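# Upright a side-lying carton and open its lid

## Task

A closed carton is resting on its side on the table. Turn it so it stands with the lid facing up, then open the lid until it is roughly vertical or tilted back past vertical. The lid's tab sits tucked inside the wall with the thumb notch.

## Robot and tools

Robot: one arm on a base near the table origin (base at z = +0.042 m in the scene frame, nearly untilted). On its flange is a right-handed 16-motor hand with index, middle and ring fingers and a thumb, plus a wrist camera. A two-camera stand is nearby. Never let the carton leave the table or rest off it.

Frames: the scene frame has its origin on the tabletop below the base, +z up, +y to the left when facing +x. Printed poses (end_effector_position in m, end_effector_quat_wxyz), velocities and the Hand target are in the arm's base frame. Offsets are along the current Hand target's own axes. Hand-point axes: +z runs along the straight fingers toward the tips; +x crosses the palm away from the thumb; +y leaves the palm's face (the palm surface is at y = -0.062). Straight fingertips reach about z = +0.12; bending moves tips toward +y. A rigid mast sits on the palm side near the wrist (x +0.05..+0.10, z -0.16..-0.11) and can collide. Fingertips have 0.03 m rubber caps.

The row: every moving call uses rows of 24 numbers, each in [-1, 1], for this single arm: dx, dy, dz, rx, ry, rz, then 16 hinge goals in this order: index_abd, index_mcp, index_pip, index_dip, middle_abd, middle_mcp, middle_pip, middle_dip, ring_abd, ring_mcp, ring_pip, ring_dip, thumb_cmc, thumb_axl, thumb_mcp, thumb_ipl, then current_limit, then speed. The first six are an offset, not a pose: a change from the Hand target as it stood when the action (or move) began, in that target's axes, with 1.0 = 0.6 m or 180 degrees; rx, ry, rz form one rotation vector. All rows of one action count from that same start, so resending an offset moves further. Hinge goals are absolute positions, scaled linearly between each hinge's two stops; the value where each is straight: _abd 0.00, _mcp -0.75, _pip -0.58, _dip -0.70, thumb_cmc -0.71, thumb_axl -0.68, thumb_mcp -0.23, thumb_ipl -0.17. Toward +1, _mcp/_pip/_dip curl toward the palm, _abd swings away from the thumb, thumb_cmc brings the thumb in front of the palm. current_limit maps -1..+1 to 0..550 mA (minimum 11 mA); speed sets hinge speed as (speed+1)/2 of 8.5 rad/s. Starting values are +0.4 and -0.6; settings persist. To keep the hand unchanged, resend its last 18 hand numbers; at a scene's start read a result first and copy them, since 0 is a real command.

Tools:
- execute_actions(actions, cameras): actions is a list of actions; each action is up to 15 rows at 1/30 s per row, and the final row is held to fill 15 steps. An empty list returns the full state and all camera images.
- move(target, speed, blend, stop_force, zero, blocking, cameras): a straight path for the hand point. target is one 24-number row or up to 15 rows, each offset counted from the same starting Hand target. speed in m/s (0.002-3.6, default 0.25; rotation up to twice that in rad/s), one value or one per target. blend in m rounds corners (0 = stop at each). stop_force in N (3-120) ends the path when the wrist sensor feels that much opposing push; zero (default true) re-zeros first; not allowed with blocking=false and unreliable when the hand turns. Omit stop_force when backing away from a contact. Hand numbers change on arrival at targets; in a list use the same hand numbers for every target.
- wait(seconds 0-10), stop() to brake a running move, zero_wrist_force(), zoom_image(camera, region [x0,y0,x1,y1] pixels, max 504x504) on cam_high, cam_low or cam_wrist (each 672x504), read_manual(section "licences"), finished_scene(scene = current scene number), only once the carton stays solved without the robot.

Results: the move line reads done (within 3 mm and 2 degrees), off_target, moving, held or fault, plus limits (paced = pose clipped, held = steps withheld); neither done nor off_target proves contact or none. The hand point often rests short of the Hand target; send the gap as an offset. Orientation commands are clipped to 32 degrees from the measured one per step. Per-motor lists follow the hinge order: hand_goal, hand_measured, hand_current_ma (positive pushes toward -1), hand_state (moving, goal, blocked, overload). A grip holds only while the goal is beyond the object's surface. Wrist force/torque are in end-effector axes, force from the surface into the arm, plus a peak line. Joint torques include the arm's weight.

Avoid: the arm is stiff, so aiming even slightly past a firm contact can trip a fault. Contact torque at a joint limit (wrist joints only about 18-22 N m) or about 150 N net force halts the arm for 10 s; the hand then ignores new numbers. A motor at 495 mA or more for 5 s shuts down for 10 s. Motors at 85 C brake the arm for 30-60 s (MOTOR HOT warns at 70 C); long holds, stretched poses and pushing at unreachable poses heat them. Don't route paths near the arm's base, don't slam, drop or fling the carton, and end pushes by commanding back past the hand point.

Each tool is called after "Request:" as name(argument=value, ...), one argument or row to a line, values as JSON.

## Session

Request:
execute_actions(
  actions=[],
)

Scene clock: 0.00 s.
end_effector_position=(+0.5473, +0.3013, +0.1396) hand_goal=(+0.000, -0.754, -0.576, -0.696, +0.000, -0.754, -0.576, -0.696, +0.000, -0.754, -0.576, -0.696, -0.714, -0.678, -0.226, -0.168) hand_measured=(+0.000, -0.754, -0.576, -0.696, +0.000, -0.754, -0.576, -0.696, +0.000, -0.754, -0.576, -0.696, -0.714, -0.678, -0.226, -0.168) hand_current_ma=(+0, +0, +0, +0, +0, +0, +0, +0, +0, +0, +0, +0, +0, +0, +0, +0) hand_state=(goal, goal, goal, goal, goal, goal, goal, goal, goal, goal, goal, goal, goal, goal, goal, goal) hand_current_limit=0.40 hand_speed=-0.60 end_effector_quat_wxyz=(-0.170, -0.477, +0.505, +0.699)
Joint positions: [0.084 -0.313 0.698 -0.341 -0.913 2.597]
Joint velocities: within noise
Joint torques (N m): no reading
Motor temperatures (°C): [36 43 30 49 34 35]
Wrist force (N): no reading
Wrist torque (N m): no reading
Wrist force, peak (N): no reading
Hand target: +0.5473, +0.3013, +0.1396; -0.170, -0.477, +0.505, +0.699

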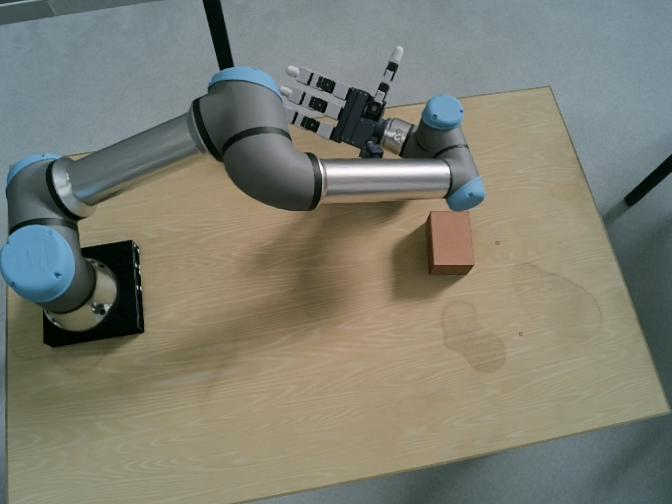

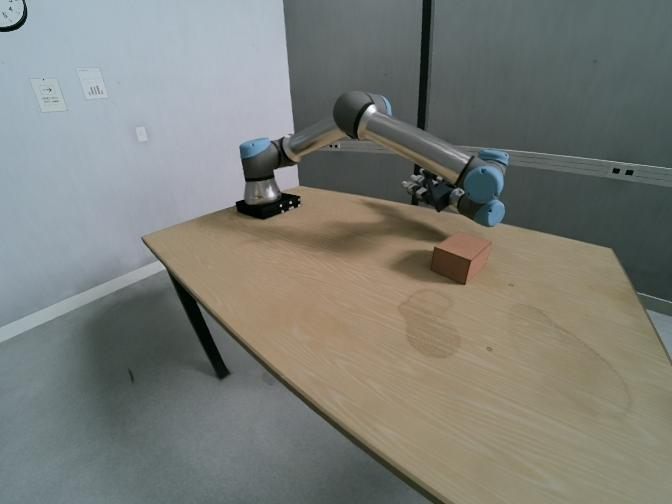

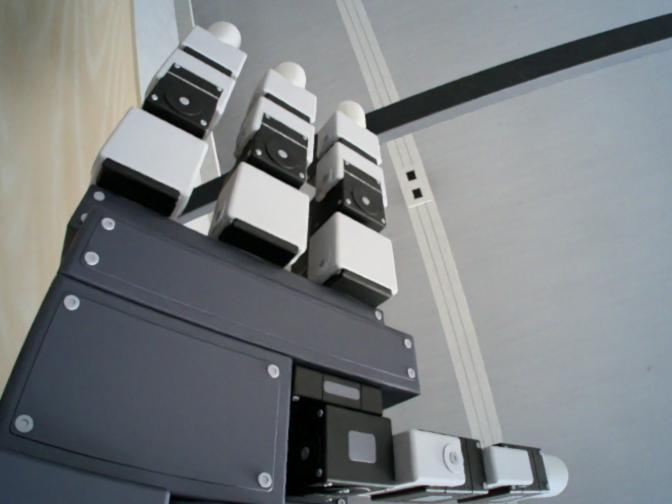

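Request:
zoom_image(
  camera="cam_high",
  region=[390, 180, 510, 300],
)

Request:
zoom_image(
  camera="cam_low",
  region=[400, 200, 520, 300],
)

Scaled by 4.200 from the camera's 672x504 image, which has a finer 960x720 frame.

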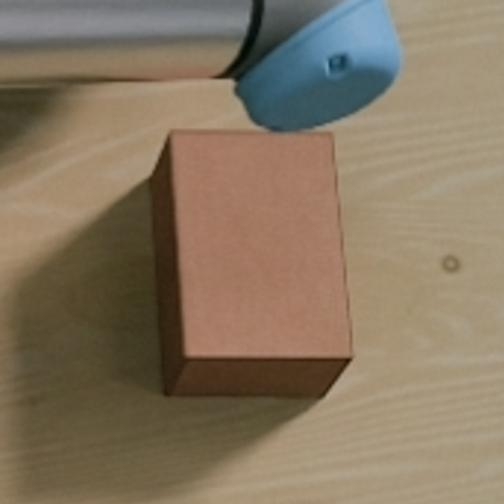

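Scaled by 4.200 from the camera's 672x504 image, which has a finer 960x720 frame.

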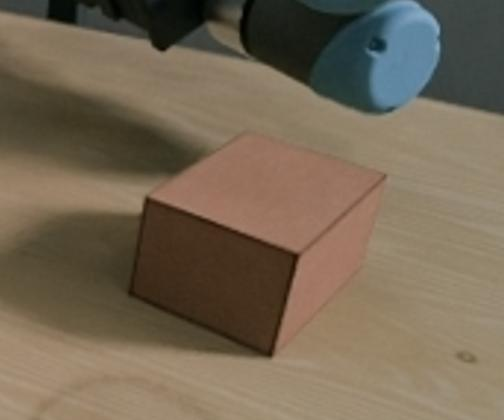

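Request:
zoom_image(
  camera="cam_low",
  region=[425, 225, 500, 290],
)

Request:
zoom_image(
  camera="cam_high",
  region=[420, 200, 480, 280],
)

Scaled by 6.720 from the camera's 672x504 image, which has a finer 960x720 frame.

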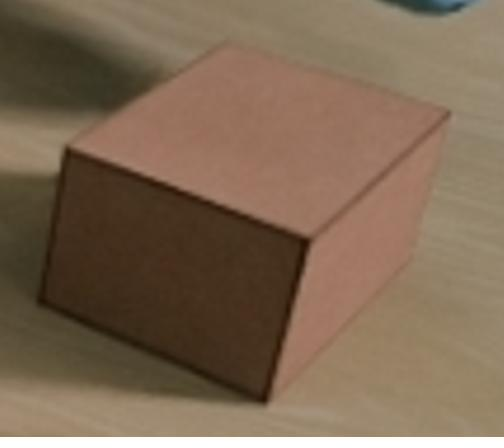

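Scaled by 6.300 from the camera's 672x504 image, which has a finer 960x720 frame.

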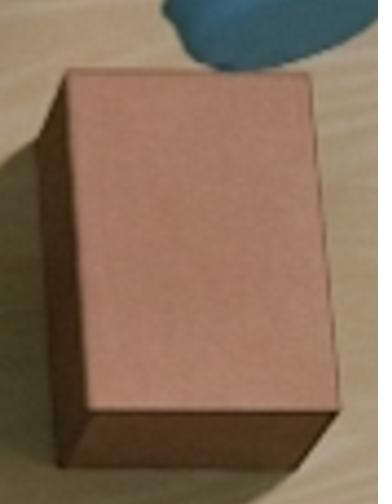

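Request:
zoom_image(
  camera="cam_high",
  region=[270, 35, 420, 155],
)

Request:
zoom_image(
  camera="cam_high",
  region=[0, 200, 160, 360],
)

Request:
zoom_image(
  camera="cam_low",
  region=[390, 140, 510, 230],
)

Request:
zoom_image(
  camera="cam_low",
  region=[220, 80, 400, 220],
)

Scaled by 3.360 from the camera's 672x504 image, which has a finer 960x720 frame.

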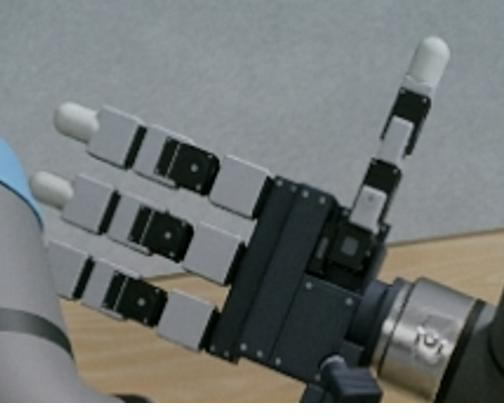

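Scaled by 3.150 from the camera's 672x504 image, which has a finer 960x720 frame.

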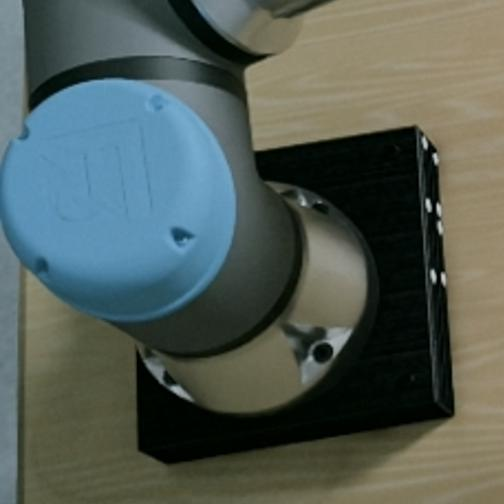

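Scaled by 4.200 from the camera's 672x504 image, which has a finer 960x720 frame.

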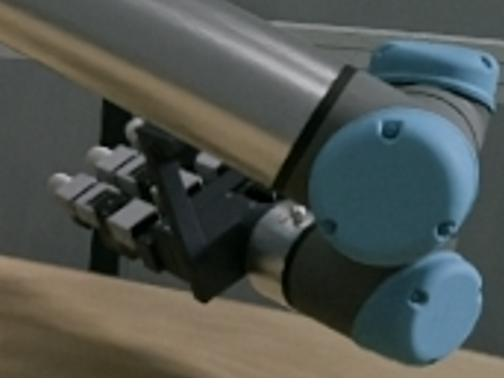

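Scaled by 2.800 from the camera's 672x504 image, which has a finer 960x720 frame.

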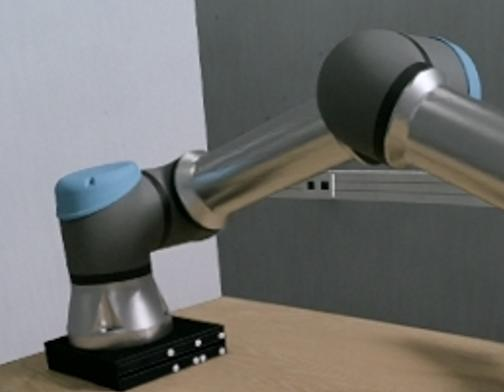

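Request:
move(
  target=[
    [-0.0990,0.1736,0.0070,0,0,0, 0.0,-0.754,-0.576,-0.696,0.0,-0.754,-0.576,-0.696,0.0,-0.754,-0.576,-0.696,-0.714,-0.678,-0.226,-0.168,0.4,-0.6],
    [-0.4238,0.0610,-0.2032,0.2476,-0.4341,-0.0175, 0.0,-0.754,-0.576,-0.696,0.0,-0.754,-0.576,-0.696,0.0,-0.754,-0.576,-0.696,-0.714,-0.678,-0.226,-0.168,0.4,-0.6],
    [-0.1563,-0.0493,-0.2500,0.1821,-0.9675,0.1759, 0.0,-0.754,-0.576,-0.696,0.0,-0.754,-0.576,-0.696,0.0,-0.754,-0.576,-0.696,-0.714,-0.678,-0.226,-0.168,0.4,-0.6],
  ],
  speed=0.6,
  blend=[0.05, 0.08, 0],
  cameras=["all"],
)

Scene clock: 36.80 s.
end_effector_position=(+0.7235, +0.3085, +0.1656) hand_goal=(+0.000, -0.754, -0.576, -0.696, +0.000, -0.754, -0.576, -0.696, +0.000, -0.754, -0.576, -0.696, -0.714, -0.678, -0.226, -0.168) hand_measured=(+0.000, -0.764, -0.578, -0.696, +0.000, -0.764, -0.578, -0.696, +0.000, -0.764, -0.578, -0.696, -0.722, -0.678, -0.226, -0.168) hand_current_ma=(+0, -15, -1, +0, +0, -15, -1, +0, +0, -18, -1, +0, -11, +1, +0, +0) hand_state=(goal, goal, goal, goal, goal, goal, goal, goal, goal, goal, goal, goal, goal, goal, goal, goal) hand_current_limit=0.40 hand_speed=-0.60 end_effector_quat_wxyz=(+0.472, +0.672, +0.417, +0.389)
Joint positions: [0.488 -0.67 1.171 -0.139 2.352 3.536]
Joint torques (N m): [-9.94 -61.83 -11.33 -2.32 -0.76 -1.98]
Wrist force (N): [0.1 0.3 0.5]
Wrist torque (N m): [-0.05 -0.06 0.01]
Wrist force, peak (N): [3.4 7.2 0.8]
Hand target: +0.7235, +0.3085, +0.1656; +0.472, +0.672, +0.417, +0.389 (not the last commanded pose)
Off the commanded pose: 0.014 m, 10 deg.
move: held (a check stopped the path); limits=held
pose unreachable: on one or more control steps of this call, first in action 0 (counted from 0), an arm could not follow its commanded pose, so it was not sent that pose on those steps. It may still have moved: this result reports where it is.
cause: moving toward the commanded pose would bring two parts of the arm too close to each other (joints 4 (wrist 1) to 6 (wrist 3) lie between them).

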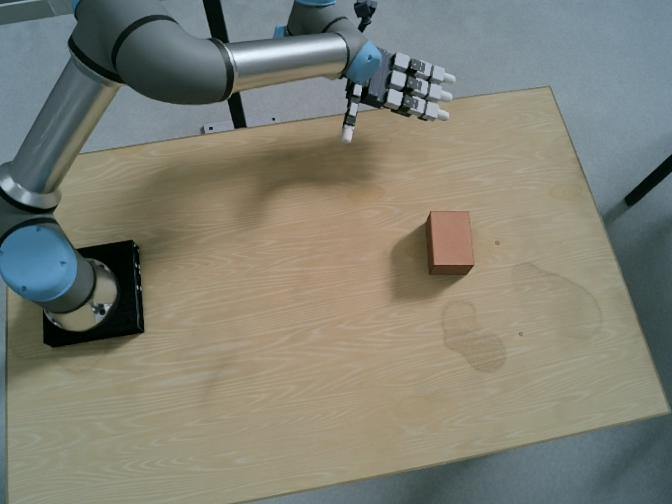

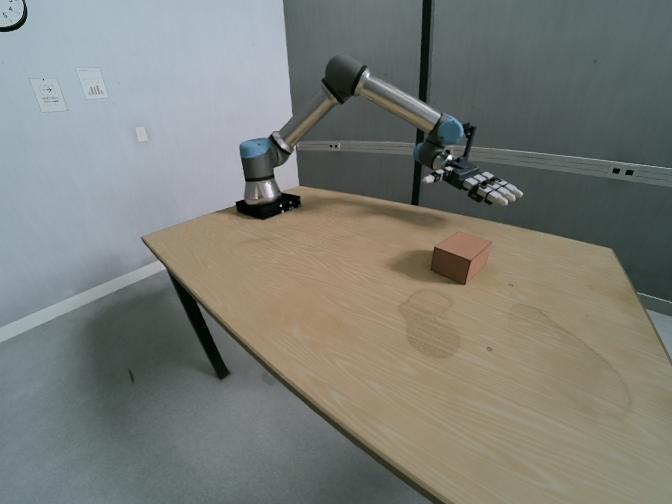

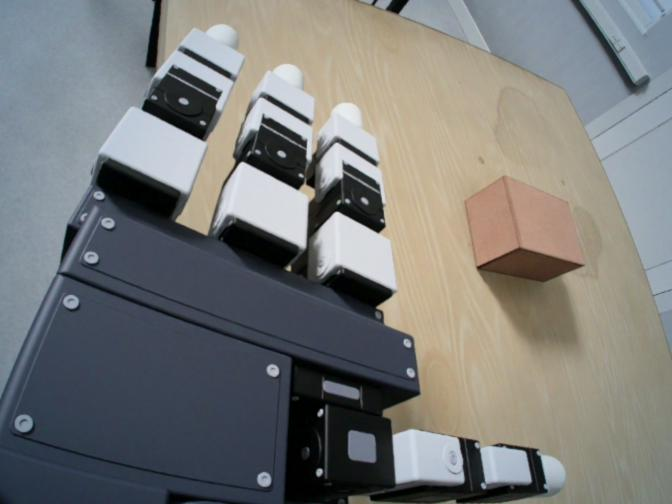

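Request:
zoom_image(
  camera="cam_wrist",
  region=[450, 160, 600, 300],
)

Request:
zoom_image(
  camera="cam_low",
  region=[425, 225, 500, 290],
)

Request:
zoom_image(
  camera="cam_high",
  region=[410, 195, 490, 285],
)

Scaled by 3.360 from the camera's 672x504 image, which has a finer 960x720 frame.

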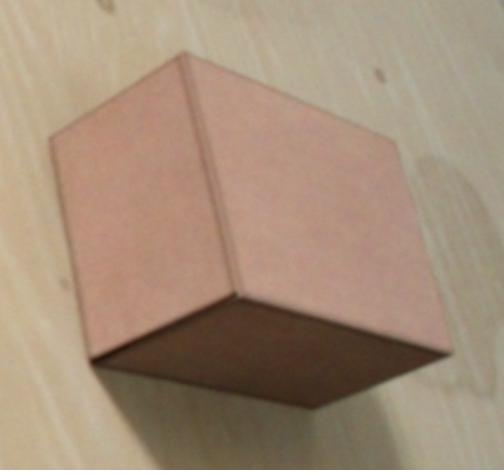

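Scaled by 6.720 from the camera's 672x504 image, which has a finer 960x720 frame.

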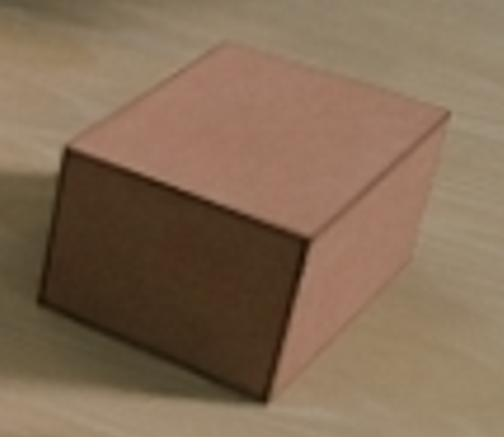

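Scaled by 5.600 from the camera's 672x504 image, which has a finer 960x720 frame.

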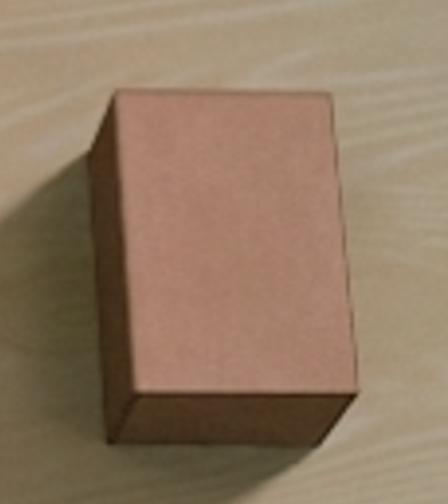

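Request:
move(
  target=[
    [-0.0860,0.1473,-0.0410,-0.1043,-0.0026,-0.4618, 0.0,-0.3014,-0.1387,-0.2609,0.0,-0.754,-0.576,-0.696,0.0,-0.754,-0.576,-0.696,0.50,-0.678,-0.7865,0.6649,0.4,-0.6],
    [-0.2585,0.1635,0.1302,-0.1045,-0.0836,-0.8726, 0.0,-0.3014,-0.1387,-0.2609,0.0,-0.754,-0.576,-0.696,0.0,-0.754,-0.576,-0.696,0.50,-0.678,-0.7865,0.6649,0.4,-0.6],
    [-0.4147,0.1090,0.2740,0.0567,0.1168,0.8314, 0.0,-0.3014,-0.1387,-0.2609,0.0,-0.754,-0.576,-0.696,0.0,-0.754,-0.576,-0.696,0.50,-0.678,-0.7865,0.6649,0.4,-0.6],
  ],
  speed=0.6,
  blend=[0.05, 0.04, 0],
  cameras=["all"],
)

Scene clock: 58.93 s.
end_effector_position=(+0.7214, +0.3028, +0.1727) hand_goal=(+0.000, -0.302, -0.138, -0.260, +0.000, -0.754, -0.576, -0.696, +0.000, -0.754, -0.576, -0.696, +0.500, -0.678, -0.786, +0.664) hand_measured=(+0.000, -0.318, -0.144, -0.262, +0.000, -0.764, -0.578, -0.696, +0.000, -0.766, -0.578, -0.696, -0.040, -0.666, -0.802, +0.656) hand_current_ma=(+0, -30, -7, -2, +0, -17, -1, +0, +0, -20, -1, +0, -385, +25, -42, -16) hand_state=(goal, goal, goal, goal, goal, goal, goal, goal, goal, goal, goal, goal, blocked, goal, goal, goal) hand_current_limit=0.40 hand_speed=-0.60 end_effector_quat_wxyz=(+0.500, +0.647, +0.445, +0.365)
Joint positions: [0.474 -0.699 1.228 -0.192 2.354 3.412]
Joint torques (N m): [12.08 -38.68 -27.35 0.9 0.58 1.88]
Wrist force (N): [-1.3 -1.7 -0.1]
Wrist torque (N m): [-0.28 0.05 0.06]
Wrist force, peak (N): [-2.6 3.6 1.5]
Hand target: +0.7214, +0.3028, +0.1727; +0.500, +0.647, +0.445, +0.365 (not the last commanded pose)
Off the commanded pose: 0.301 m, 157 deg.
move: held (a check stopped the path); path passed 0 of 3 targets; limits=held
pose unreachable: on one or more control steps of this call, first in action 0 (counted from 0), an arm could not follow its commanded pose, so it was not sent that pose on those steps. It may still have moved: this result reports where it is.
cause: moving toward the commanded pose would bring two parts of the arm too close to each other (joints 4 (wrist 1) to 6 (wrist 3) lie between them).

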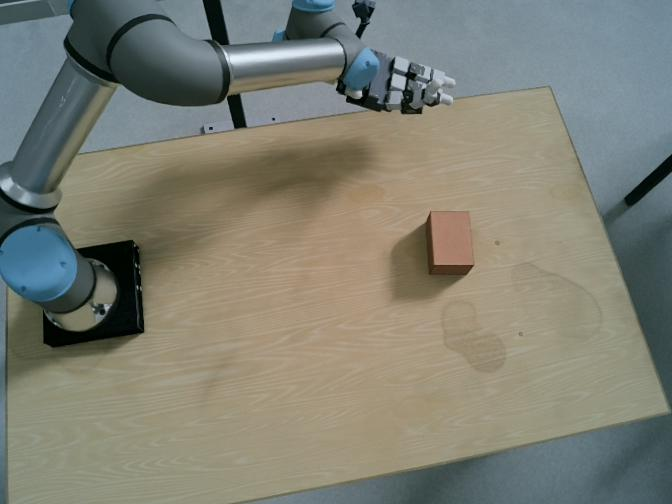

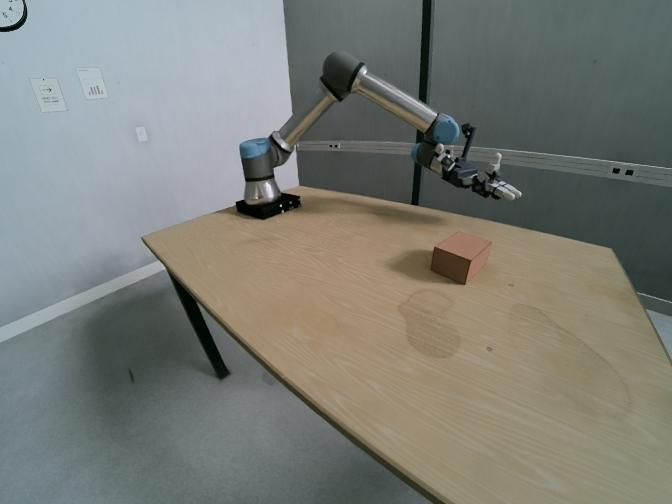

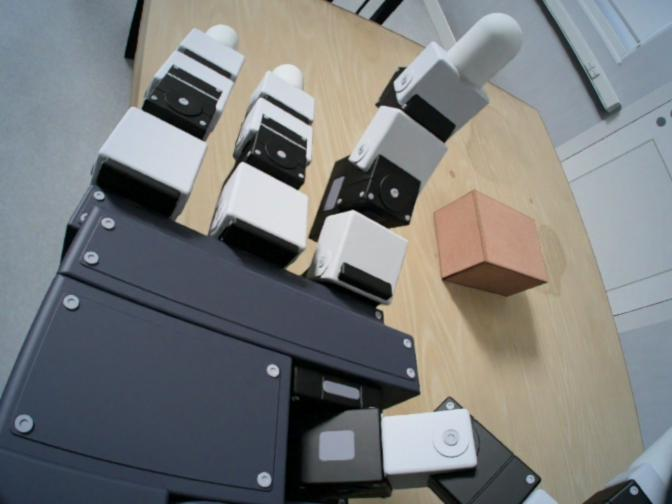

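Request:
execute_actions(
  actions=[
    [[0,0,0,0,0,0, 0.0,-0.754,-0.576,-0.696,0.0,-0.754,-0.576,-0.696,0.0,-0.754,-0.576,-0.696,-0.714,-0.678,-0.226,-0.168,0.4,-0.6]],
  ],
)

Scene clock: 63.07 s.
end_effector_position=(+0.7214, +0.3028, +0.1727) hand_goal=(+0.000, -0.754, -0.576, -0.696, +0.000, -0.754, -0.576, -0.696, +0.000, -0.754, -0.576, -0.696, -0.714, -0.678, -0.226, -0.168) hand_measured=(+0.000, -0.760, -0.576, -0.694, +0.000, -0.764, -0.578, -0.696, +0.000, -0.766, -0.578, -0.696, -0.720, -0.676, -0.228, -0.166) hand_current_ma=(+0, -9, +0, +2, +0, -17, -1, +0, +0, -20, -1, +0, -9, +2, -1, +4) hand_state=(goal, goal, goal, goal, goal, goal, goal, goal, goal, goal, goal, goal, goal, goal, goal, goal) hand_current_limit=0.40 hand_speed=-0.60 end_effector_quat_wxyz=(+0.500, +0.647, +0.445, +0.365)
Joint positions: [0.474 -0.699 1.228 -0.192 2.354 3.412]
Joint torques (N m): [11.38 -40.18 -27.31 1.54 0.56 1.84]
Wrist force (N): [0.2 0.3 0.4]
Wrist torque (N m): [-0.04 -0.05 -0.10]
Wrist force, peak (N): [-1.4 -1.8 -0.1]
Hand target: +0.7214, +0.3028, +0.1727; +0.500, +0.647, +0.445, +0.365
Off the commanded pose: 0.000 m, 0 deg.

Request:
move(
  target=[
    [0.2620,0.1052,-0.1693,-0.1784,0.1635,-0.3522, 0.0,-0.754,-0.576,-0.696,0.0,-0.754,-0.576,-0.696,0.0,-0.754,-0.576,-0.696,-0.714,-0.678,-0.226,-0.168,0.4,-0.6],
    [-0.1965,0.0772,0.1757,-0.1018,-0.0660,-0.7858, 0.0,-0.754,-0.576,-0.696,0.0,-0.754,-0.576,-0.696,0.0,-0.754,-0.576,-0.696,-0.714,-0.678,-0.226,-0.168,0.4,-0.6],
    [-0.4105,0.0652,0.2788,0.0583,0.1156,0.8651, 0.0,-0.754,-0.576,-0.696,0.0,-0.754,-0.576,-0.696,0.0,-0.754,-0.576,-0.696,-0.714,-0.678,-0.226,-0.168,0.4,-0.6],
  ],
  speed=0.6,
  blend=[0.06, 0.04, 0],
  cameras=["all"],
)

Scene clock: 71.43 s.
end_effector_position=(+0.8000, +0.0131, +0.1648) hand_goal=(+0.000, -0.754, -0.576, -0.696, +0.000, -0.754, -0.576, -0.696, +0.000, -0.754, -0.576, -0.696, -0.714, -0.678, -0.226, -0.168) hand_measured=(+0.002, -0.748, -0.576, -0.694, +0.002, -0.748, -0.576, -0.696, +0.002, -0.746, -0.576, -0.696, -0.706, -0.676, -0.226, -0.166) hand_current_ma=(+1, +10, +0, +2, +1, +9, +0, +0, +1, +11, +0, +0, +9, +2, -1, +3) hand_state=(goal, goal, goal, goal, goal, goal, goal, goal, goal, goal, goal, goal, goal, goal, goal, goal) hand_current_limit=0.40 hand_speed=-0.60 end_effector_quat_wxyz=(-0.356, +0.543, -0.452, +0.611)
Joint positions: [-0.131 -1.046 1.518 -0.473 1.605 -0.349]
Joint torques (N m): [-9.78 -30.3 -30.08 -4.32 -1.38 -1.7]
Wrist force (N): [1.2 2.0 0.9]
Wrist torque (N m): [0.03 -0.29 0.13]
Wrist force, peak (N): [1.9 3.4 0.3]
Hand target: +0.8000, +0.0130, +0.1648; -0.356, +0.543, -0.452, +0.611
Off the commanded pose: 0.000 m, 0 deg.
move: done

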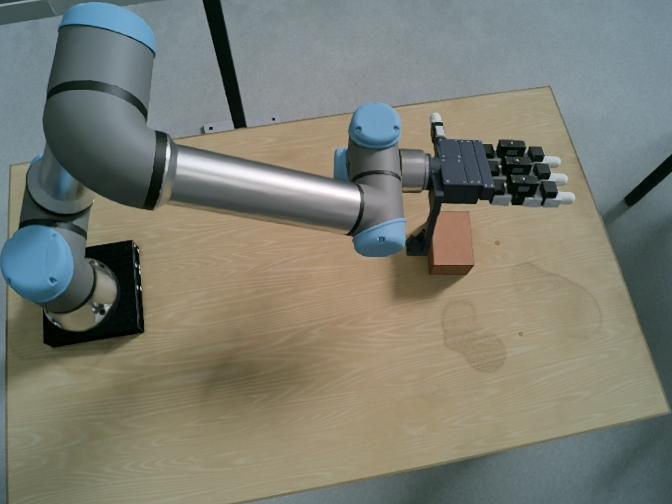

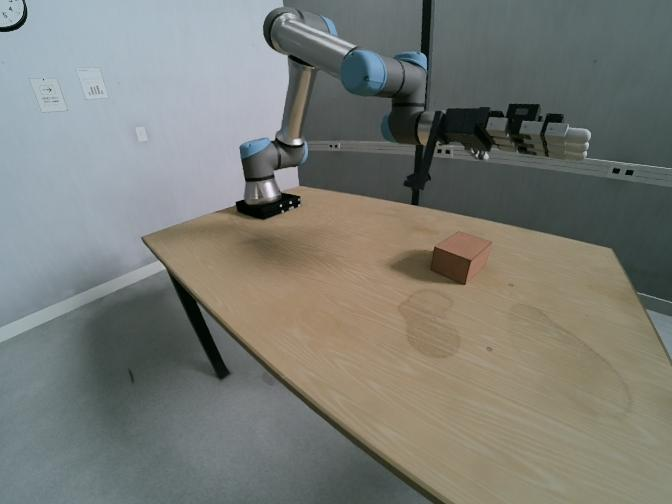

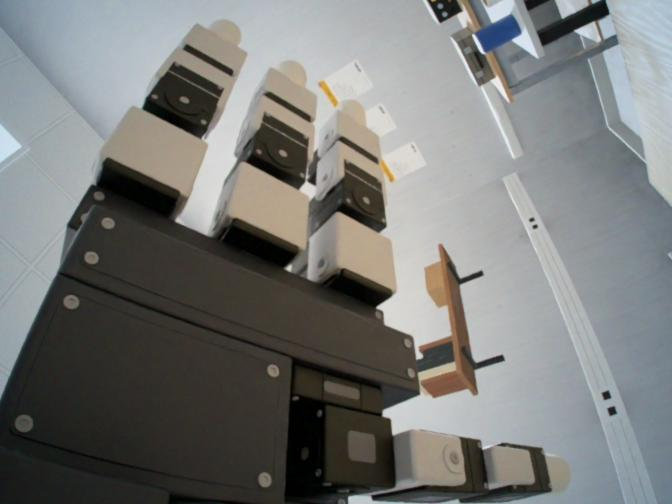

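Request:
execute_actions(
  actions=[
    [[0,0,0,0,0,0, 0.0,-0.3014,-0.1387,-0.2609,0.0,-0.754,-0.576,-0.696,0.0,-0.754,-0.576,-0.696,0.50,-0.678,-0.226,0.3,0.4,-0.6]],
    [[0,0,0,0,0,0, 0.0,-0.3014,-0.1387,-0.2609,0.0,-0.754,-0.576,-0.696,0.0,-0.754,-0.576,-0.696,0.50,-0.678,-0.226,0.3,0.4,-0.6]],
    [[0,0,0,0,0,0, 0.0,-0.3014,-0.1387,-0.2609,0.0,-0.754,-0.576,-0.696,0.0,-0.754,-0.576,-0.696,0.50,-0.678,-0.7865,0.6649,0.4,-0.6]],
  ],
  cameras=["cam_high","cam_low"],
)

Scene clock: 74.57 s.
end_effector_position=(+0.8001, +0.0130, +0.1648) hand_goal=(+0.000, -0.302, -0.138, -0.260, +0.000, -0.754, -0.576, -0.696, +0.000, -0.754, -0.576, -0.696, +0.500, -0.678, -0.786, +0.664) hand_measured=(+0.002, -0.298, -0.140, -0.262, +0.002, -0.748, -0.576, -0.696, +0.002, -0.746, -0.576, -0.696, +0.494, -0.676, -0.780, +0.660) hand_current_ma=(+1, +6, -1, -2, +1, +9, +0, +0, +1, +11, +0, +0, -7, +2, +10, -5) hand_state=(goal, goal, goal, goal, goal, goal, goal, goal, goal, goal, goal, goal, goal, goal, goal, goal) hand_current_limit=0.40 hand_speed=-0.60 end_effector_quat_wxyz=(-0.356, +0.543, -0.452, +0.611)
Joint positions: [-0.131 -1.046 1.518 -0.473 1.605 -0.349]
Joint torques (N m): [-9.47 -31.16 -25.03 -1.74 -0.01 -1.83]
Wrist force (N): [1.1 2.0 0.8]
Wrist torque (N m): [0.07 -0.26 0.19]
Wrist force, peak (N): [1.4 2.3 0.8]
Hand target: +0.8000, +0.0130, +0.1648; -0.356, +0.543, -0.452, +0.611
Off the commanded pose: 0.000 m, 0 deg.
Images, in order (width x height): cam_high 672x504, cam_low 672x504.

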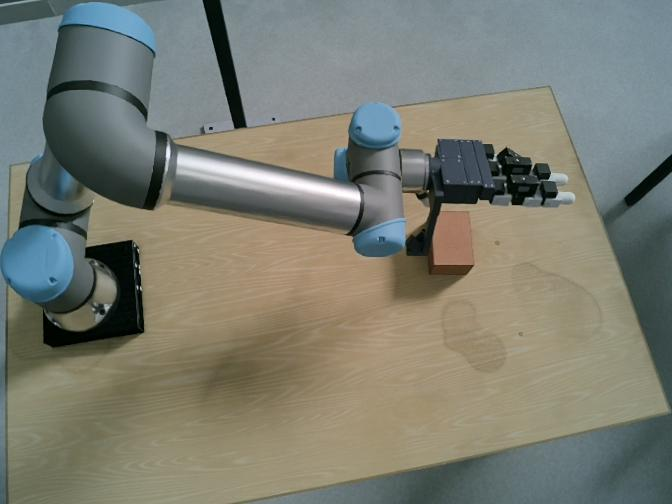

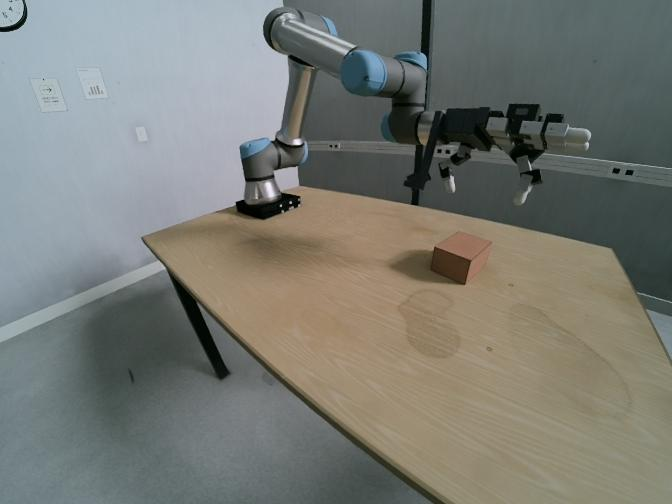

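Request:
move(
  target=[-0.0765,0.2103,0,0,0,0, 0.0,-0.3014,-0.1387,-0.2609,0.0,-0.754,-0.576,-0.696,0.0,-0.754,-0.576,-0.696,0.50,-0.678,-0.7865,0.6649,0.4,-0.6],
  speed=0.12,
  stop_force=6,
  cameras=["cam_high","cam_low"],
)

Scene clock: 78.07 s.
end_effector_position=(+0.8001, +0.0130, +0.0305) hand_goal=(+0.000, -0.302, -0.138, -0.260, +0.000, -0.754, -0.576, -0.696, +0.000, -0.754, -0.576, -0.696, +0.500, -0.678, -0.786, +0.664) hand_measured=(+0.002, -0.296, -0.140, -0.262, +0.002, -0.748, -0.576, -0.696, +0.002, -0.746, -0.576, -0.696, +0.494, -0.676, -0.780, +0.662) hand_current_ma=(+1, +7, -1, -2, +1, +10, +0, +0, +1, +11, +0, +0, -7, +2, +9, -4) hand_state=(goal, goal, goal, goal, goal, goal, goal, goal, goal, goal, goal, goal, goal, goal, goal, goal) hand_current_limit=0.40 hand_speed=-0.60 end_effector_quat_wxyz=(-0.356, +0.544, -0.452, +0.611)
Joint positions: [-0.131 -0.864 1.617 -0.753 1.605 -0.349]
Joint torques (N m): [8.73 -33.15 -24.52 -4.26 0.21 0.54]
Wrist force (N): [1.1 2.1 0.9]
Wrist torque (N m): [0.08 -0.27 0.19]
Wrist force, peak (N): [0.9 3.0 0.7]
Hand target: +0.8001, +0.0130, +0.0305; -0.356, +0.543, -0.452, +0.611
Off the commanded pose: 0.000 m, 0 deg.
move: done
Images, in order (width x height): cam_high 672x504, cam_low 672x504.

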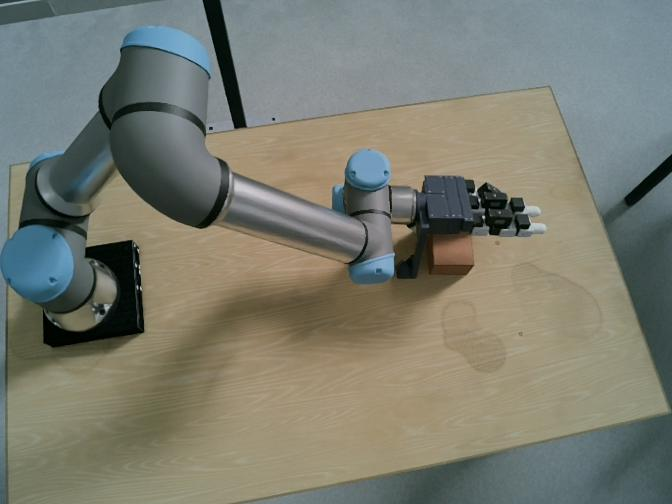

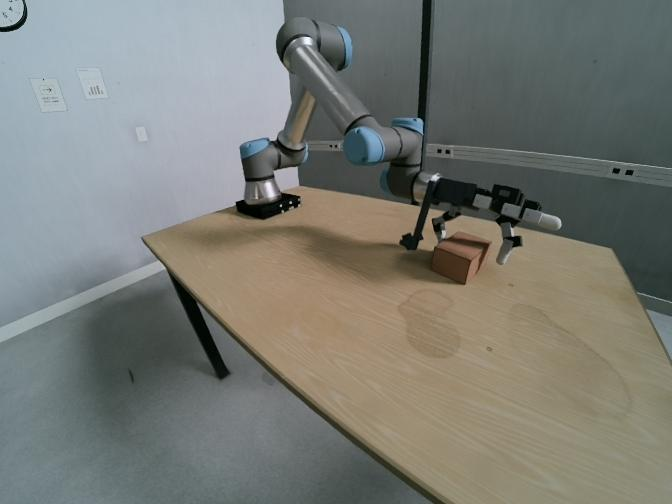

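Request:
zoom_image(
  camera="cam_low",
  region=[395, 170, 565, 290],
)

Request:
zoom_image(
  camera="cam_high",
  region=[390, 165, 560, 290],
)

Scaled by 2.965 from the camera's 672x504 image, which has a finer 960x720 frame.

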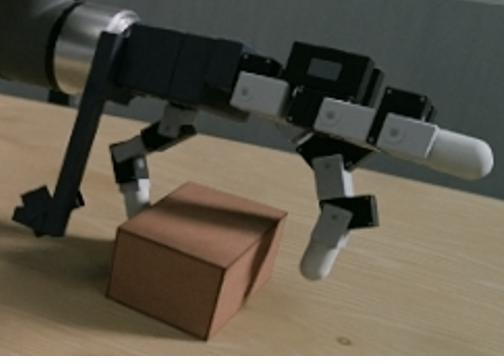

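Scaled by 2.965 from the camera's 672x504 image, which has a finer 960x720 frame.

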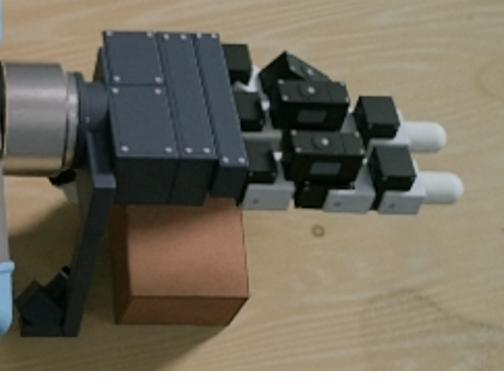

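Request:
execute_actions(
  actions=[
    [[0,0,0,0,0,0, 0.0,0.0411,-0.1387,-0.2609,0.0,-0.754,-0.576,-0.696,0.0,-0.754,-0.576,-0.696,0.50,-0.678,-0.4944,0.6649,0.1,-0.85]],
    [[0,0,0,0,0,0, 0.0,0.0411,-0.1387,-0.2609,0.0,-0.754,-0.576,-0.696,0.0,-0.754,-0.576,-0.696,0.50,-0.678,-0.4944,0.6649,0.1,-0.85]],
  ],
  cameras=["cam_high","cam_low"],
)

Scene clock: 80.17 s.
end_effector_position=(+0.8001, +0.0130, +0.0305) hand_goal=(+0.000, +0.042, -0.138, -0.260, +0.000, -0.754, -0.576, -0.696, +0.000, -0.754, -0.576, -0.696, +0.500, -0.678, -0.494, +0.664) hand_measured=(+0.004, -0.112, -0.168, -0.270, +0.002, -0.748, -0.576, -0.696, +0.002, -0.746, -0.576, -0.696, +0.494, -0.676, -0.610, +0.650) hand_current_ma=(+4, -302, -67, -13, +1, +10, +0, +0, +1, +11, +0, +0, -6, +2, -302, -34) hand_state=(goal, blocked, blocked, goal, goal, goal, goal, goal, goal, goal, goal, goal, goal, goal, blocked, goal) hand_current_limit=0.10 hand_speed=-0.85 end_effector_quat_wxyz=(-0.356, +0.543, -0.452, +0.611)
Joint positions: [-0.131 -0.864 1.617 -0.753 1.605 -0.349]
Joint torques (N m): [9.68 -33.44 -24.41 -3.01 0.21 0.72]
Wrist force (N): [1.7 -0.4 -0.1]
Wrist torque (N m): [-0.01 -0.28 0.22]
Wrist force, peak (N): [1.3 2.2 1.0]
Hand target: +0.8001, +0.0130, +0.0305; -0.356, +0.543, -0.452, +0.611
Off the commanded pose: 0.000 m, 0 deg.
Images, in order (width x height): cam_high 672x504, cam_low 672x504.

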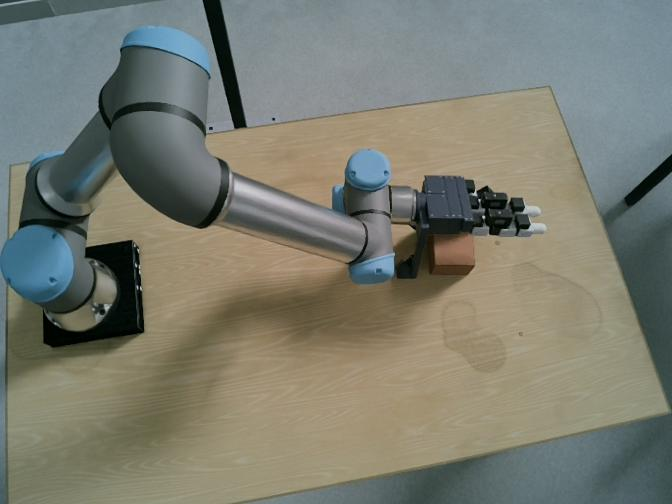

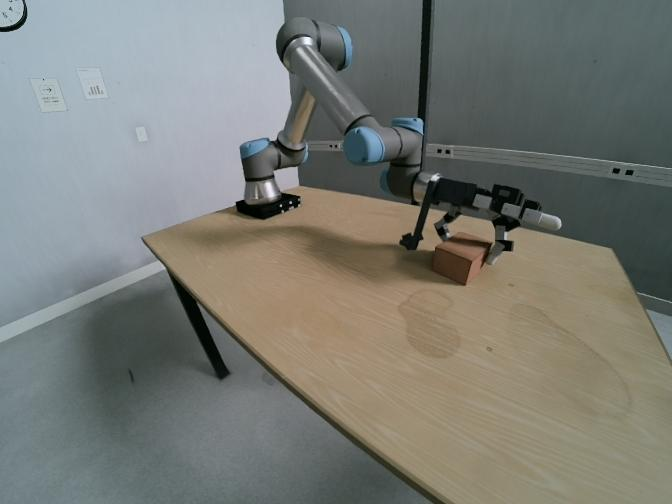

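Request:
move(
  target=[
    [0.0638,-0.0365,0,0,0,0.0694, 0.0,0.0411,-0.1387,-0.2609,0.0,-0.754,-0.576,-0.696,0.0,-0.754,-0.576,-0.696,0.50,-0.678,-0.4944,0.6649,0.1,-0.85],
    [0.1388,-0.0470,0,0,0,0.1389, 0.0,0.0411,-0.1387,-0.2609,0.0,-0.754,-0.576,-0.696,0.0,-0.754,-0.576,-0.696,0.50,-0.678,-0.4944,0.6649,0.1,-0.85],
    [0.2145,-0.0290,0,0,0,0.2083, 0.0,0.0411,-0.1387,-0.2609,0.0,-0.754,-0.576,-0.696,0.0,-0.754,-0.576,-0.696,0.50,-0.678,-0.4944,0.6649,0.1,-0.85],
  ],
  speed=0.12,
  blend=[0.01, 0.01, 0],
  cameras=["cam_high","cam_low"],
)

Scene clock: 88.23 s.
end_effector_position=(+0.7811, -0.1004, +0.0908) hand_goal=(+0.000, +0.042, -0.138, -0.260, +0.000, -0.754, -0.576, -0.696, +0.000, -0.754, -0.576, -0.696, +0.500, -0.678, -0.494, +0.664) hand_measured=(+0.002, -0.112, -0.184, -0.280, +0.002, -0.748, -0.576, -0.696, +0.002, -0.746, -0.576, -0.696, +0.502, -0.676, -0.592, +0.646) hand_current_ma=(+1, -303, -112, -37, +1, +10, +0, +0, +1, +11, +0, +0, +2, +2, -302, -47) hand_state=(goal, blocked, blocked, goal, goal, goal, goal, goal, goal, goal, goal, goal, goal, goal, blocked, goal) hand_current_limit=0.10 hand_speed=-0.85 end_effector_quat_wxyz=(+0.534, -0.369, +0.603, -0.464)
Joint positions: [-0.438 -0.974 1.664 -0.69 1.298 0.306]
Joint torques (N m): [-10.25 -31.29 -26.87 -4.17 -1.35 2.19]
Wrist force (N): [1.6 3.0 0.7]
Wrist torque (N m): [0.20 -0.29 0.10]
Wrist force, peak (N): [1.7 3.1 0.8]
Hand target: +0.7811, -0.1004, +0.0909; +0.534, -0.369, +0.603, -0.464
Off the commanded pose: 0.000 m, 0 deg.
move: done
Images, in order (width x height): cam_high 672x504, cam_low 672x504.

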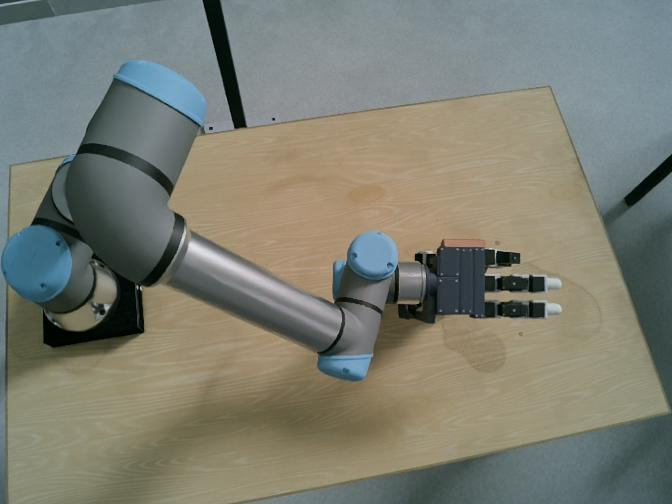

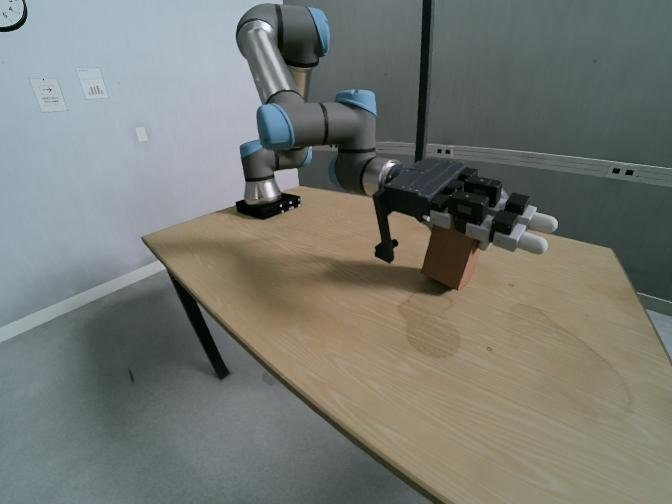

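Request:
zoom_image(
  camera="cam_low",
  region=[370, 150, 560, 300],
)

Request:
zoom_image(
  camera="cam_high",
  region=[400, 220, 560, 330],
)

Scaled by 2.653 from the camera's 672x504 image, which has a finer 960x720 frame.

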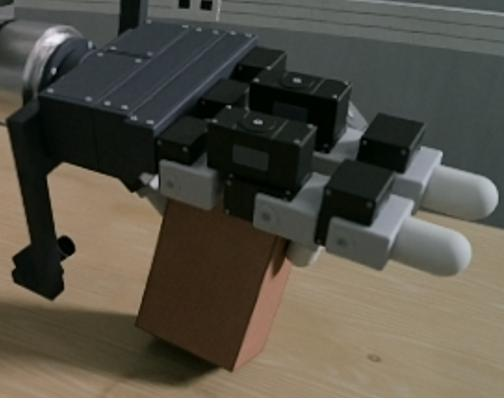

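Scaled by 3.150 from the camera's 672x504 image, which has a finer 960x720 frame.

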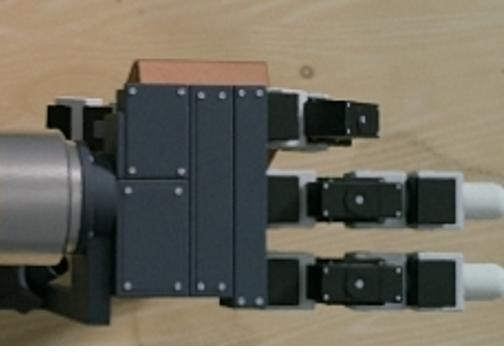

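Request:
move(
  target=[
    [0.0798,-0.0042,0,0,0,0.0694, 0.0,0.0411,-0.1387,-0.2609,0.0,-0.754,-0.576,-0.696,0.0,-0.754,-0.576,-0.696,0.50,-0.678,-0.4944,0.6649,0.1,-0.85],
    [0.0648,-0.0519,0,0,0,0.0694, 0.0,0.0411,-0.1387,-0.2609,0.0,-0.754,-0.576,-0.696,0.0,-0.754,-0.576,-0.696,0.50,-0.678,-0.4944,0.6649,0.1,-0.85],
    [0.0537,-0.0482,-0.2255,0.1244,0.2827,0.0640, 0.0,0.0411,-0.1387,-0.2609,0.0,-0.754,-0.576,-0.696,0.0,-0.754,-0.576,-0.696,0.50,-0.678,-0.4944,0.6649,0.1,-0.85],
  ],
  speed=[0.1, 0.15, 0.2],
  blend=[0.005, 0.02, 0],
  cameras=["cam_high","cam_low"],
)

Scene clock: 104.77 s.
end_effector_position=(+0.6412, -0.1170, +0.1087) hand_goal=(+0.000, +0.042, -0.138, -0.260, +0.000, -0.754, -0.576, -0.696, +0.000, -0.754, -0.576, -0.696, +0.500, -0.678, -0.494, +0.664) hand_measured=(+0.002, -0.112, -0.184, -0.280, +0.002, -0.746, -0.576, -0.696, +0.002, -0.746, -0.576, -0.696, +0.506, -0.676, -0.592, +0.646) hand_current_ma=(+1, -302, -114, -38, +1, +10, +0, +0, +1, +12, +0, +0, +6, +2, -302, -47) hand_state=(goal, blocked, blocked, goal, goal, goal, goal, goal, goal, goal, goal, goal, goal, goal, blocked, goal) hand_current_limit=0.10 hand_speed=-0.85 end_effector_quat_wxyz=(+0.327, +0.031, +0.706, -0.627)
Joint positions: [-0.142 -1.105 1.871 -0.766 2.563 0.524]
Joint torques (N m): [11.92 -23.85 -25.15 0.9 1.45 -1.48]
Wrist force (N): [1.8 2.9 0.6]
Wrist torque (N m): [0.22 -0.29 0.07]
Wrist force, peak (N): [3.1 4.3 0.6]
Hand target: +0.6412, -0.1169, +0.1087; +0.327, +0.031, +0.706, -0.627
Off the commanded pose: 0.000 m, 0 deg.
move: done; blend cut to 0.015 m at target 2
Images, in order (width x height): cam_high 672x504, cam_low 672x504.

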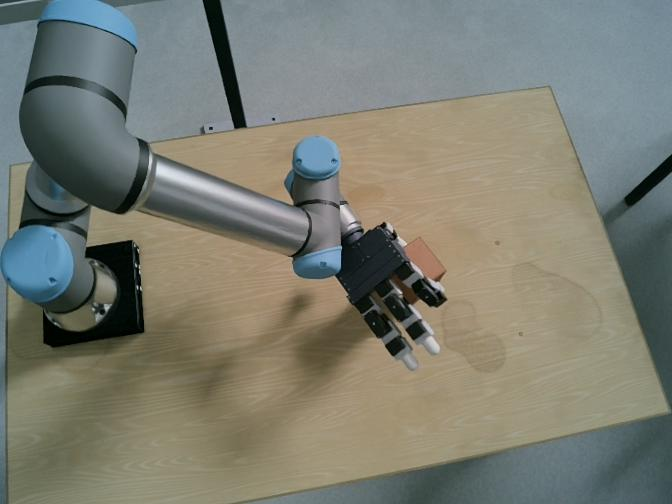

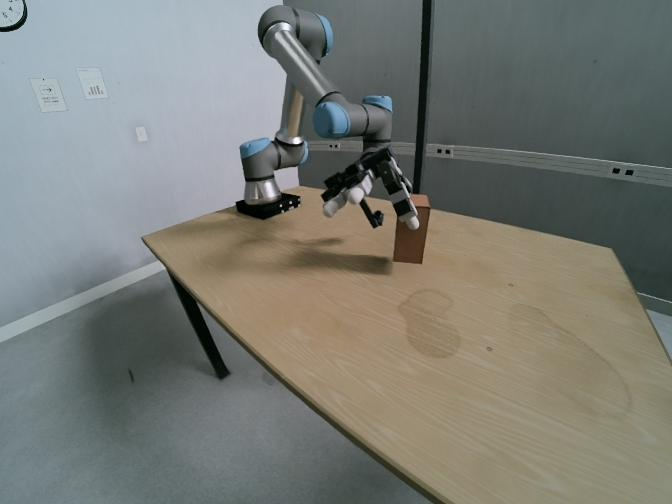

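Request:
zoom_image(
  camera="cam_low",
  region=[310, 140, 460, 280],
)

Request:
zoom_image(
  camera="cam_high",
  region=[340, 210, 480, 330],
)

Scaled by 3.360 from the camera's 672x504 image, which has a finer 960x720 frame.

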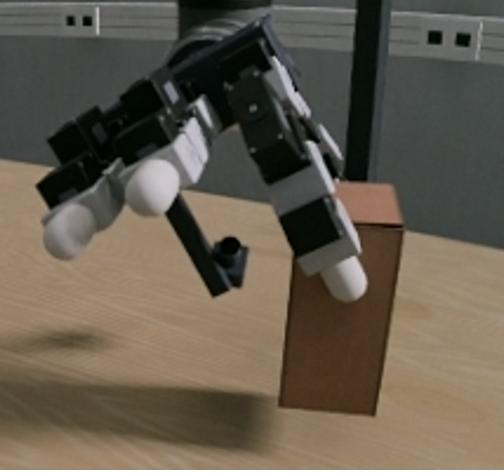

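Scaled by 3.600 from the camera's 672x504 image, which has a finer 960x720 frame.

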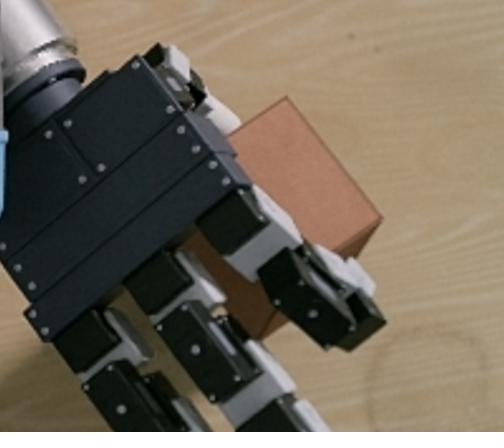

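Request:
move(
  target=[0.0333,0.0577,0,0,0,0, 0.0,0.0411,-0.1387,-0.2609,0.0,-0.754,-0.576,-0.696,0.0,-0.754,-0.576,-0.696,0.50,-0.678,-0.4944,0.6649,0.1,-0.85],
  speed=0.04,
  stop_force=3,
  cameras=["cam_low"],
)

Scene clock: 107.63 s.
end_effector_position=(+0.6411, -0.1169, +0.0716) hand_goal=(+0.000, +0.042, -0.138, -0.260, +0.000, -0.754, -0.576, -0.696, +0.000, -0.754, -0.576, -0.696, +0.500, -0.678, -0.494, +0.664) hand_measured=(+0.000, -0.112, -0.184, -0.280, +0.002, -0.746, -0.576, -0.696, +0.002, -0.746, -0.576, -0.696, +0.504, -0.678, -0.592, +0.646) hand_current_ma=(+0, -302, -115, -38, +1, +10, +0, +0, +1, +12, +0, +0, +5, +0, -303, -46) hand_state=(goal, blocked, blocked, blocked, goal, goal, goal, goal, goal, goal, goal, goal, goal, goal, blocked, goal) hand_current_limit=0.10 hand_speed=-0.85 end_effector_quat_wxyz=(+0.327, +0.031, +0.706, -0.627)
Joint positions: [-0.142 -1.039 1.892 -0.853 2.563 0.524]
Joint torques (N m): [9.79 -47.28 -23.62 0.91 -0.55 0.99]
Wrist force (N): [2.0 3.2 0.5]
Wrist torque (N m): [0.27 -0.32 0.10]
Wrist force, peak (N): [2.0 3.4 0.4]
Hand target: +0.6411, -0.1169, +0.0716; +0.327, +0.031, +0.706, -0.627 (not the last commanded pose)
Off the commanded pose: 0.003 m, 0 deg.
move: contact
Images, in order (width x height): cam_low 672x504.

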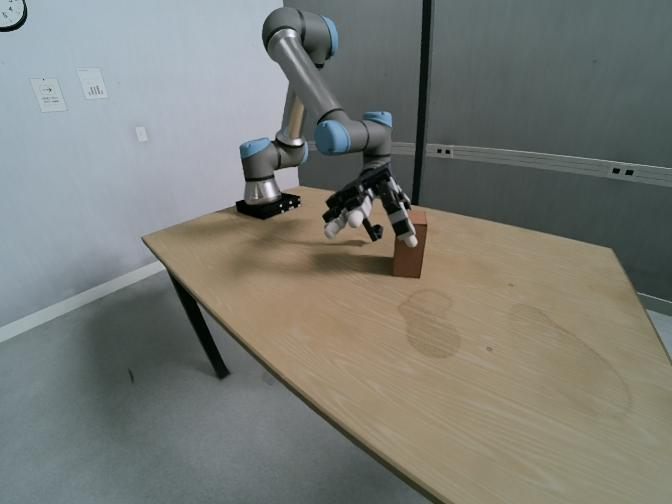

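Request:
zoom_image(
  camera="cam_low",
  region=[310, 150, 460, 290],
)

Scaled by 3.360 from the camera's 672x504 image, which has a finer 960x720 frame.

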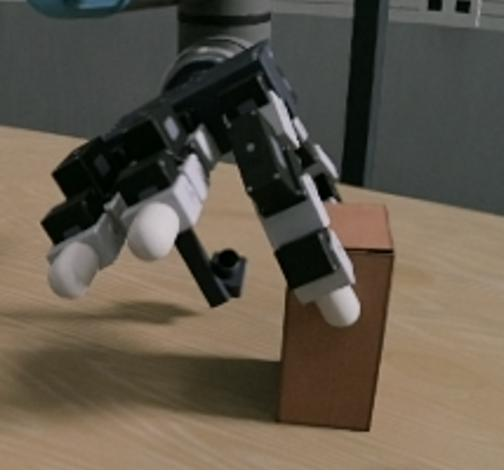

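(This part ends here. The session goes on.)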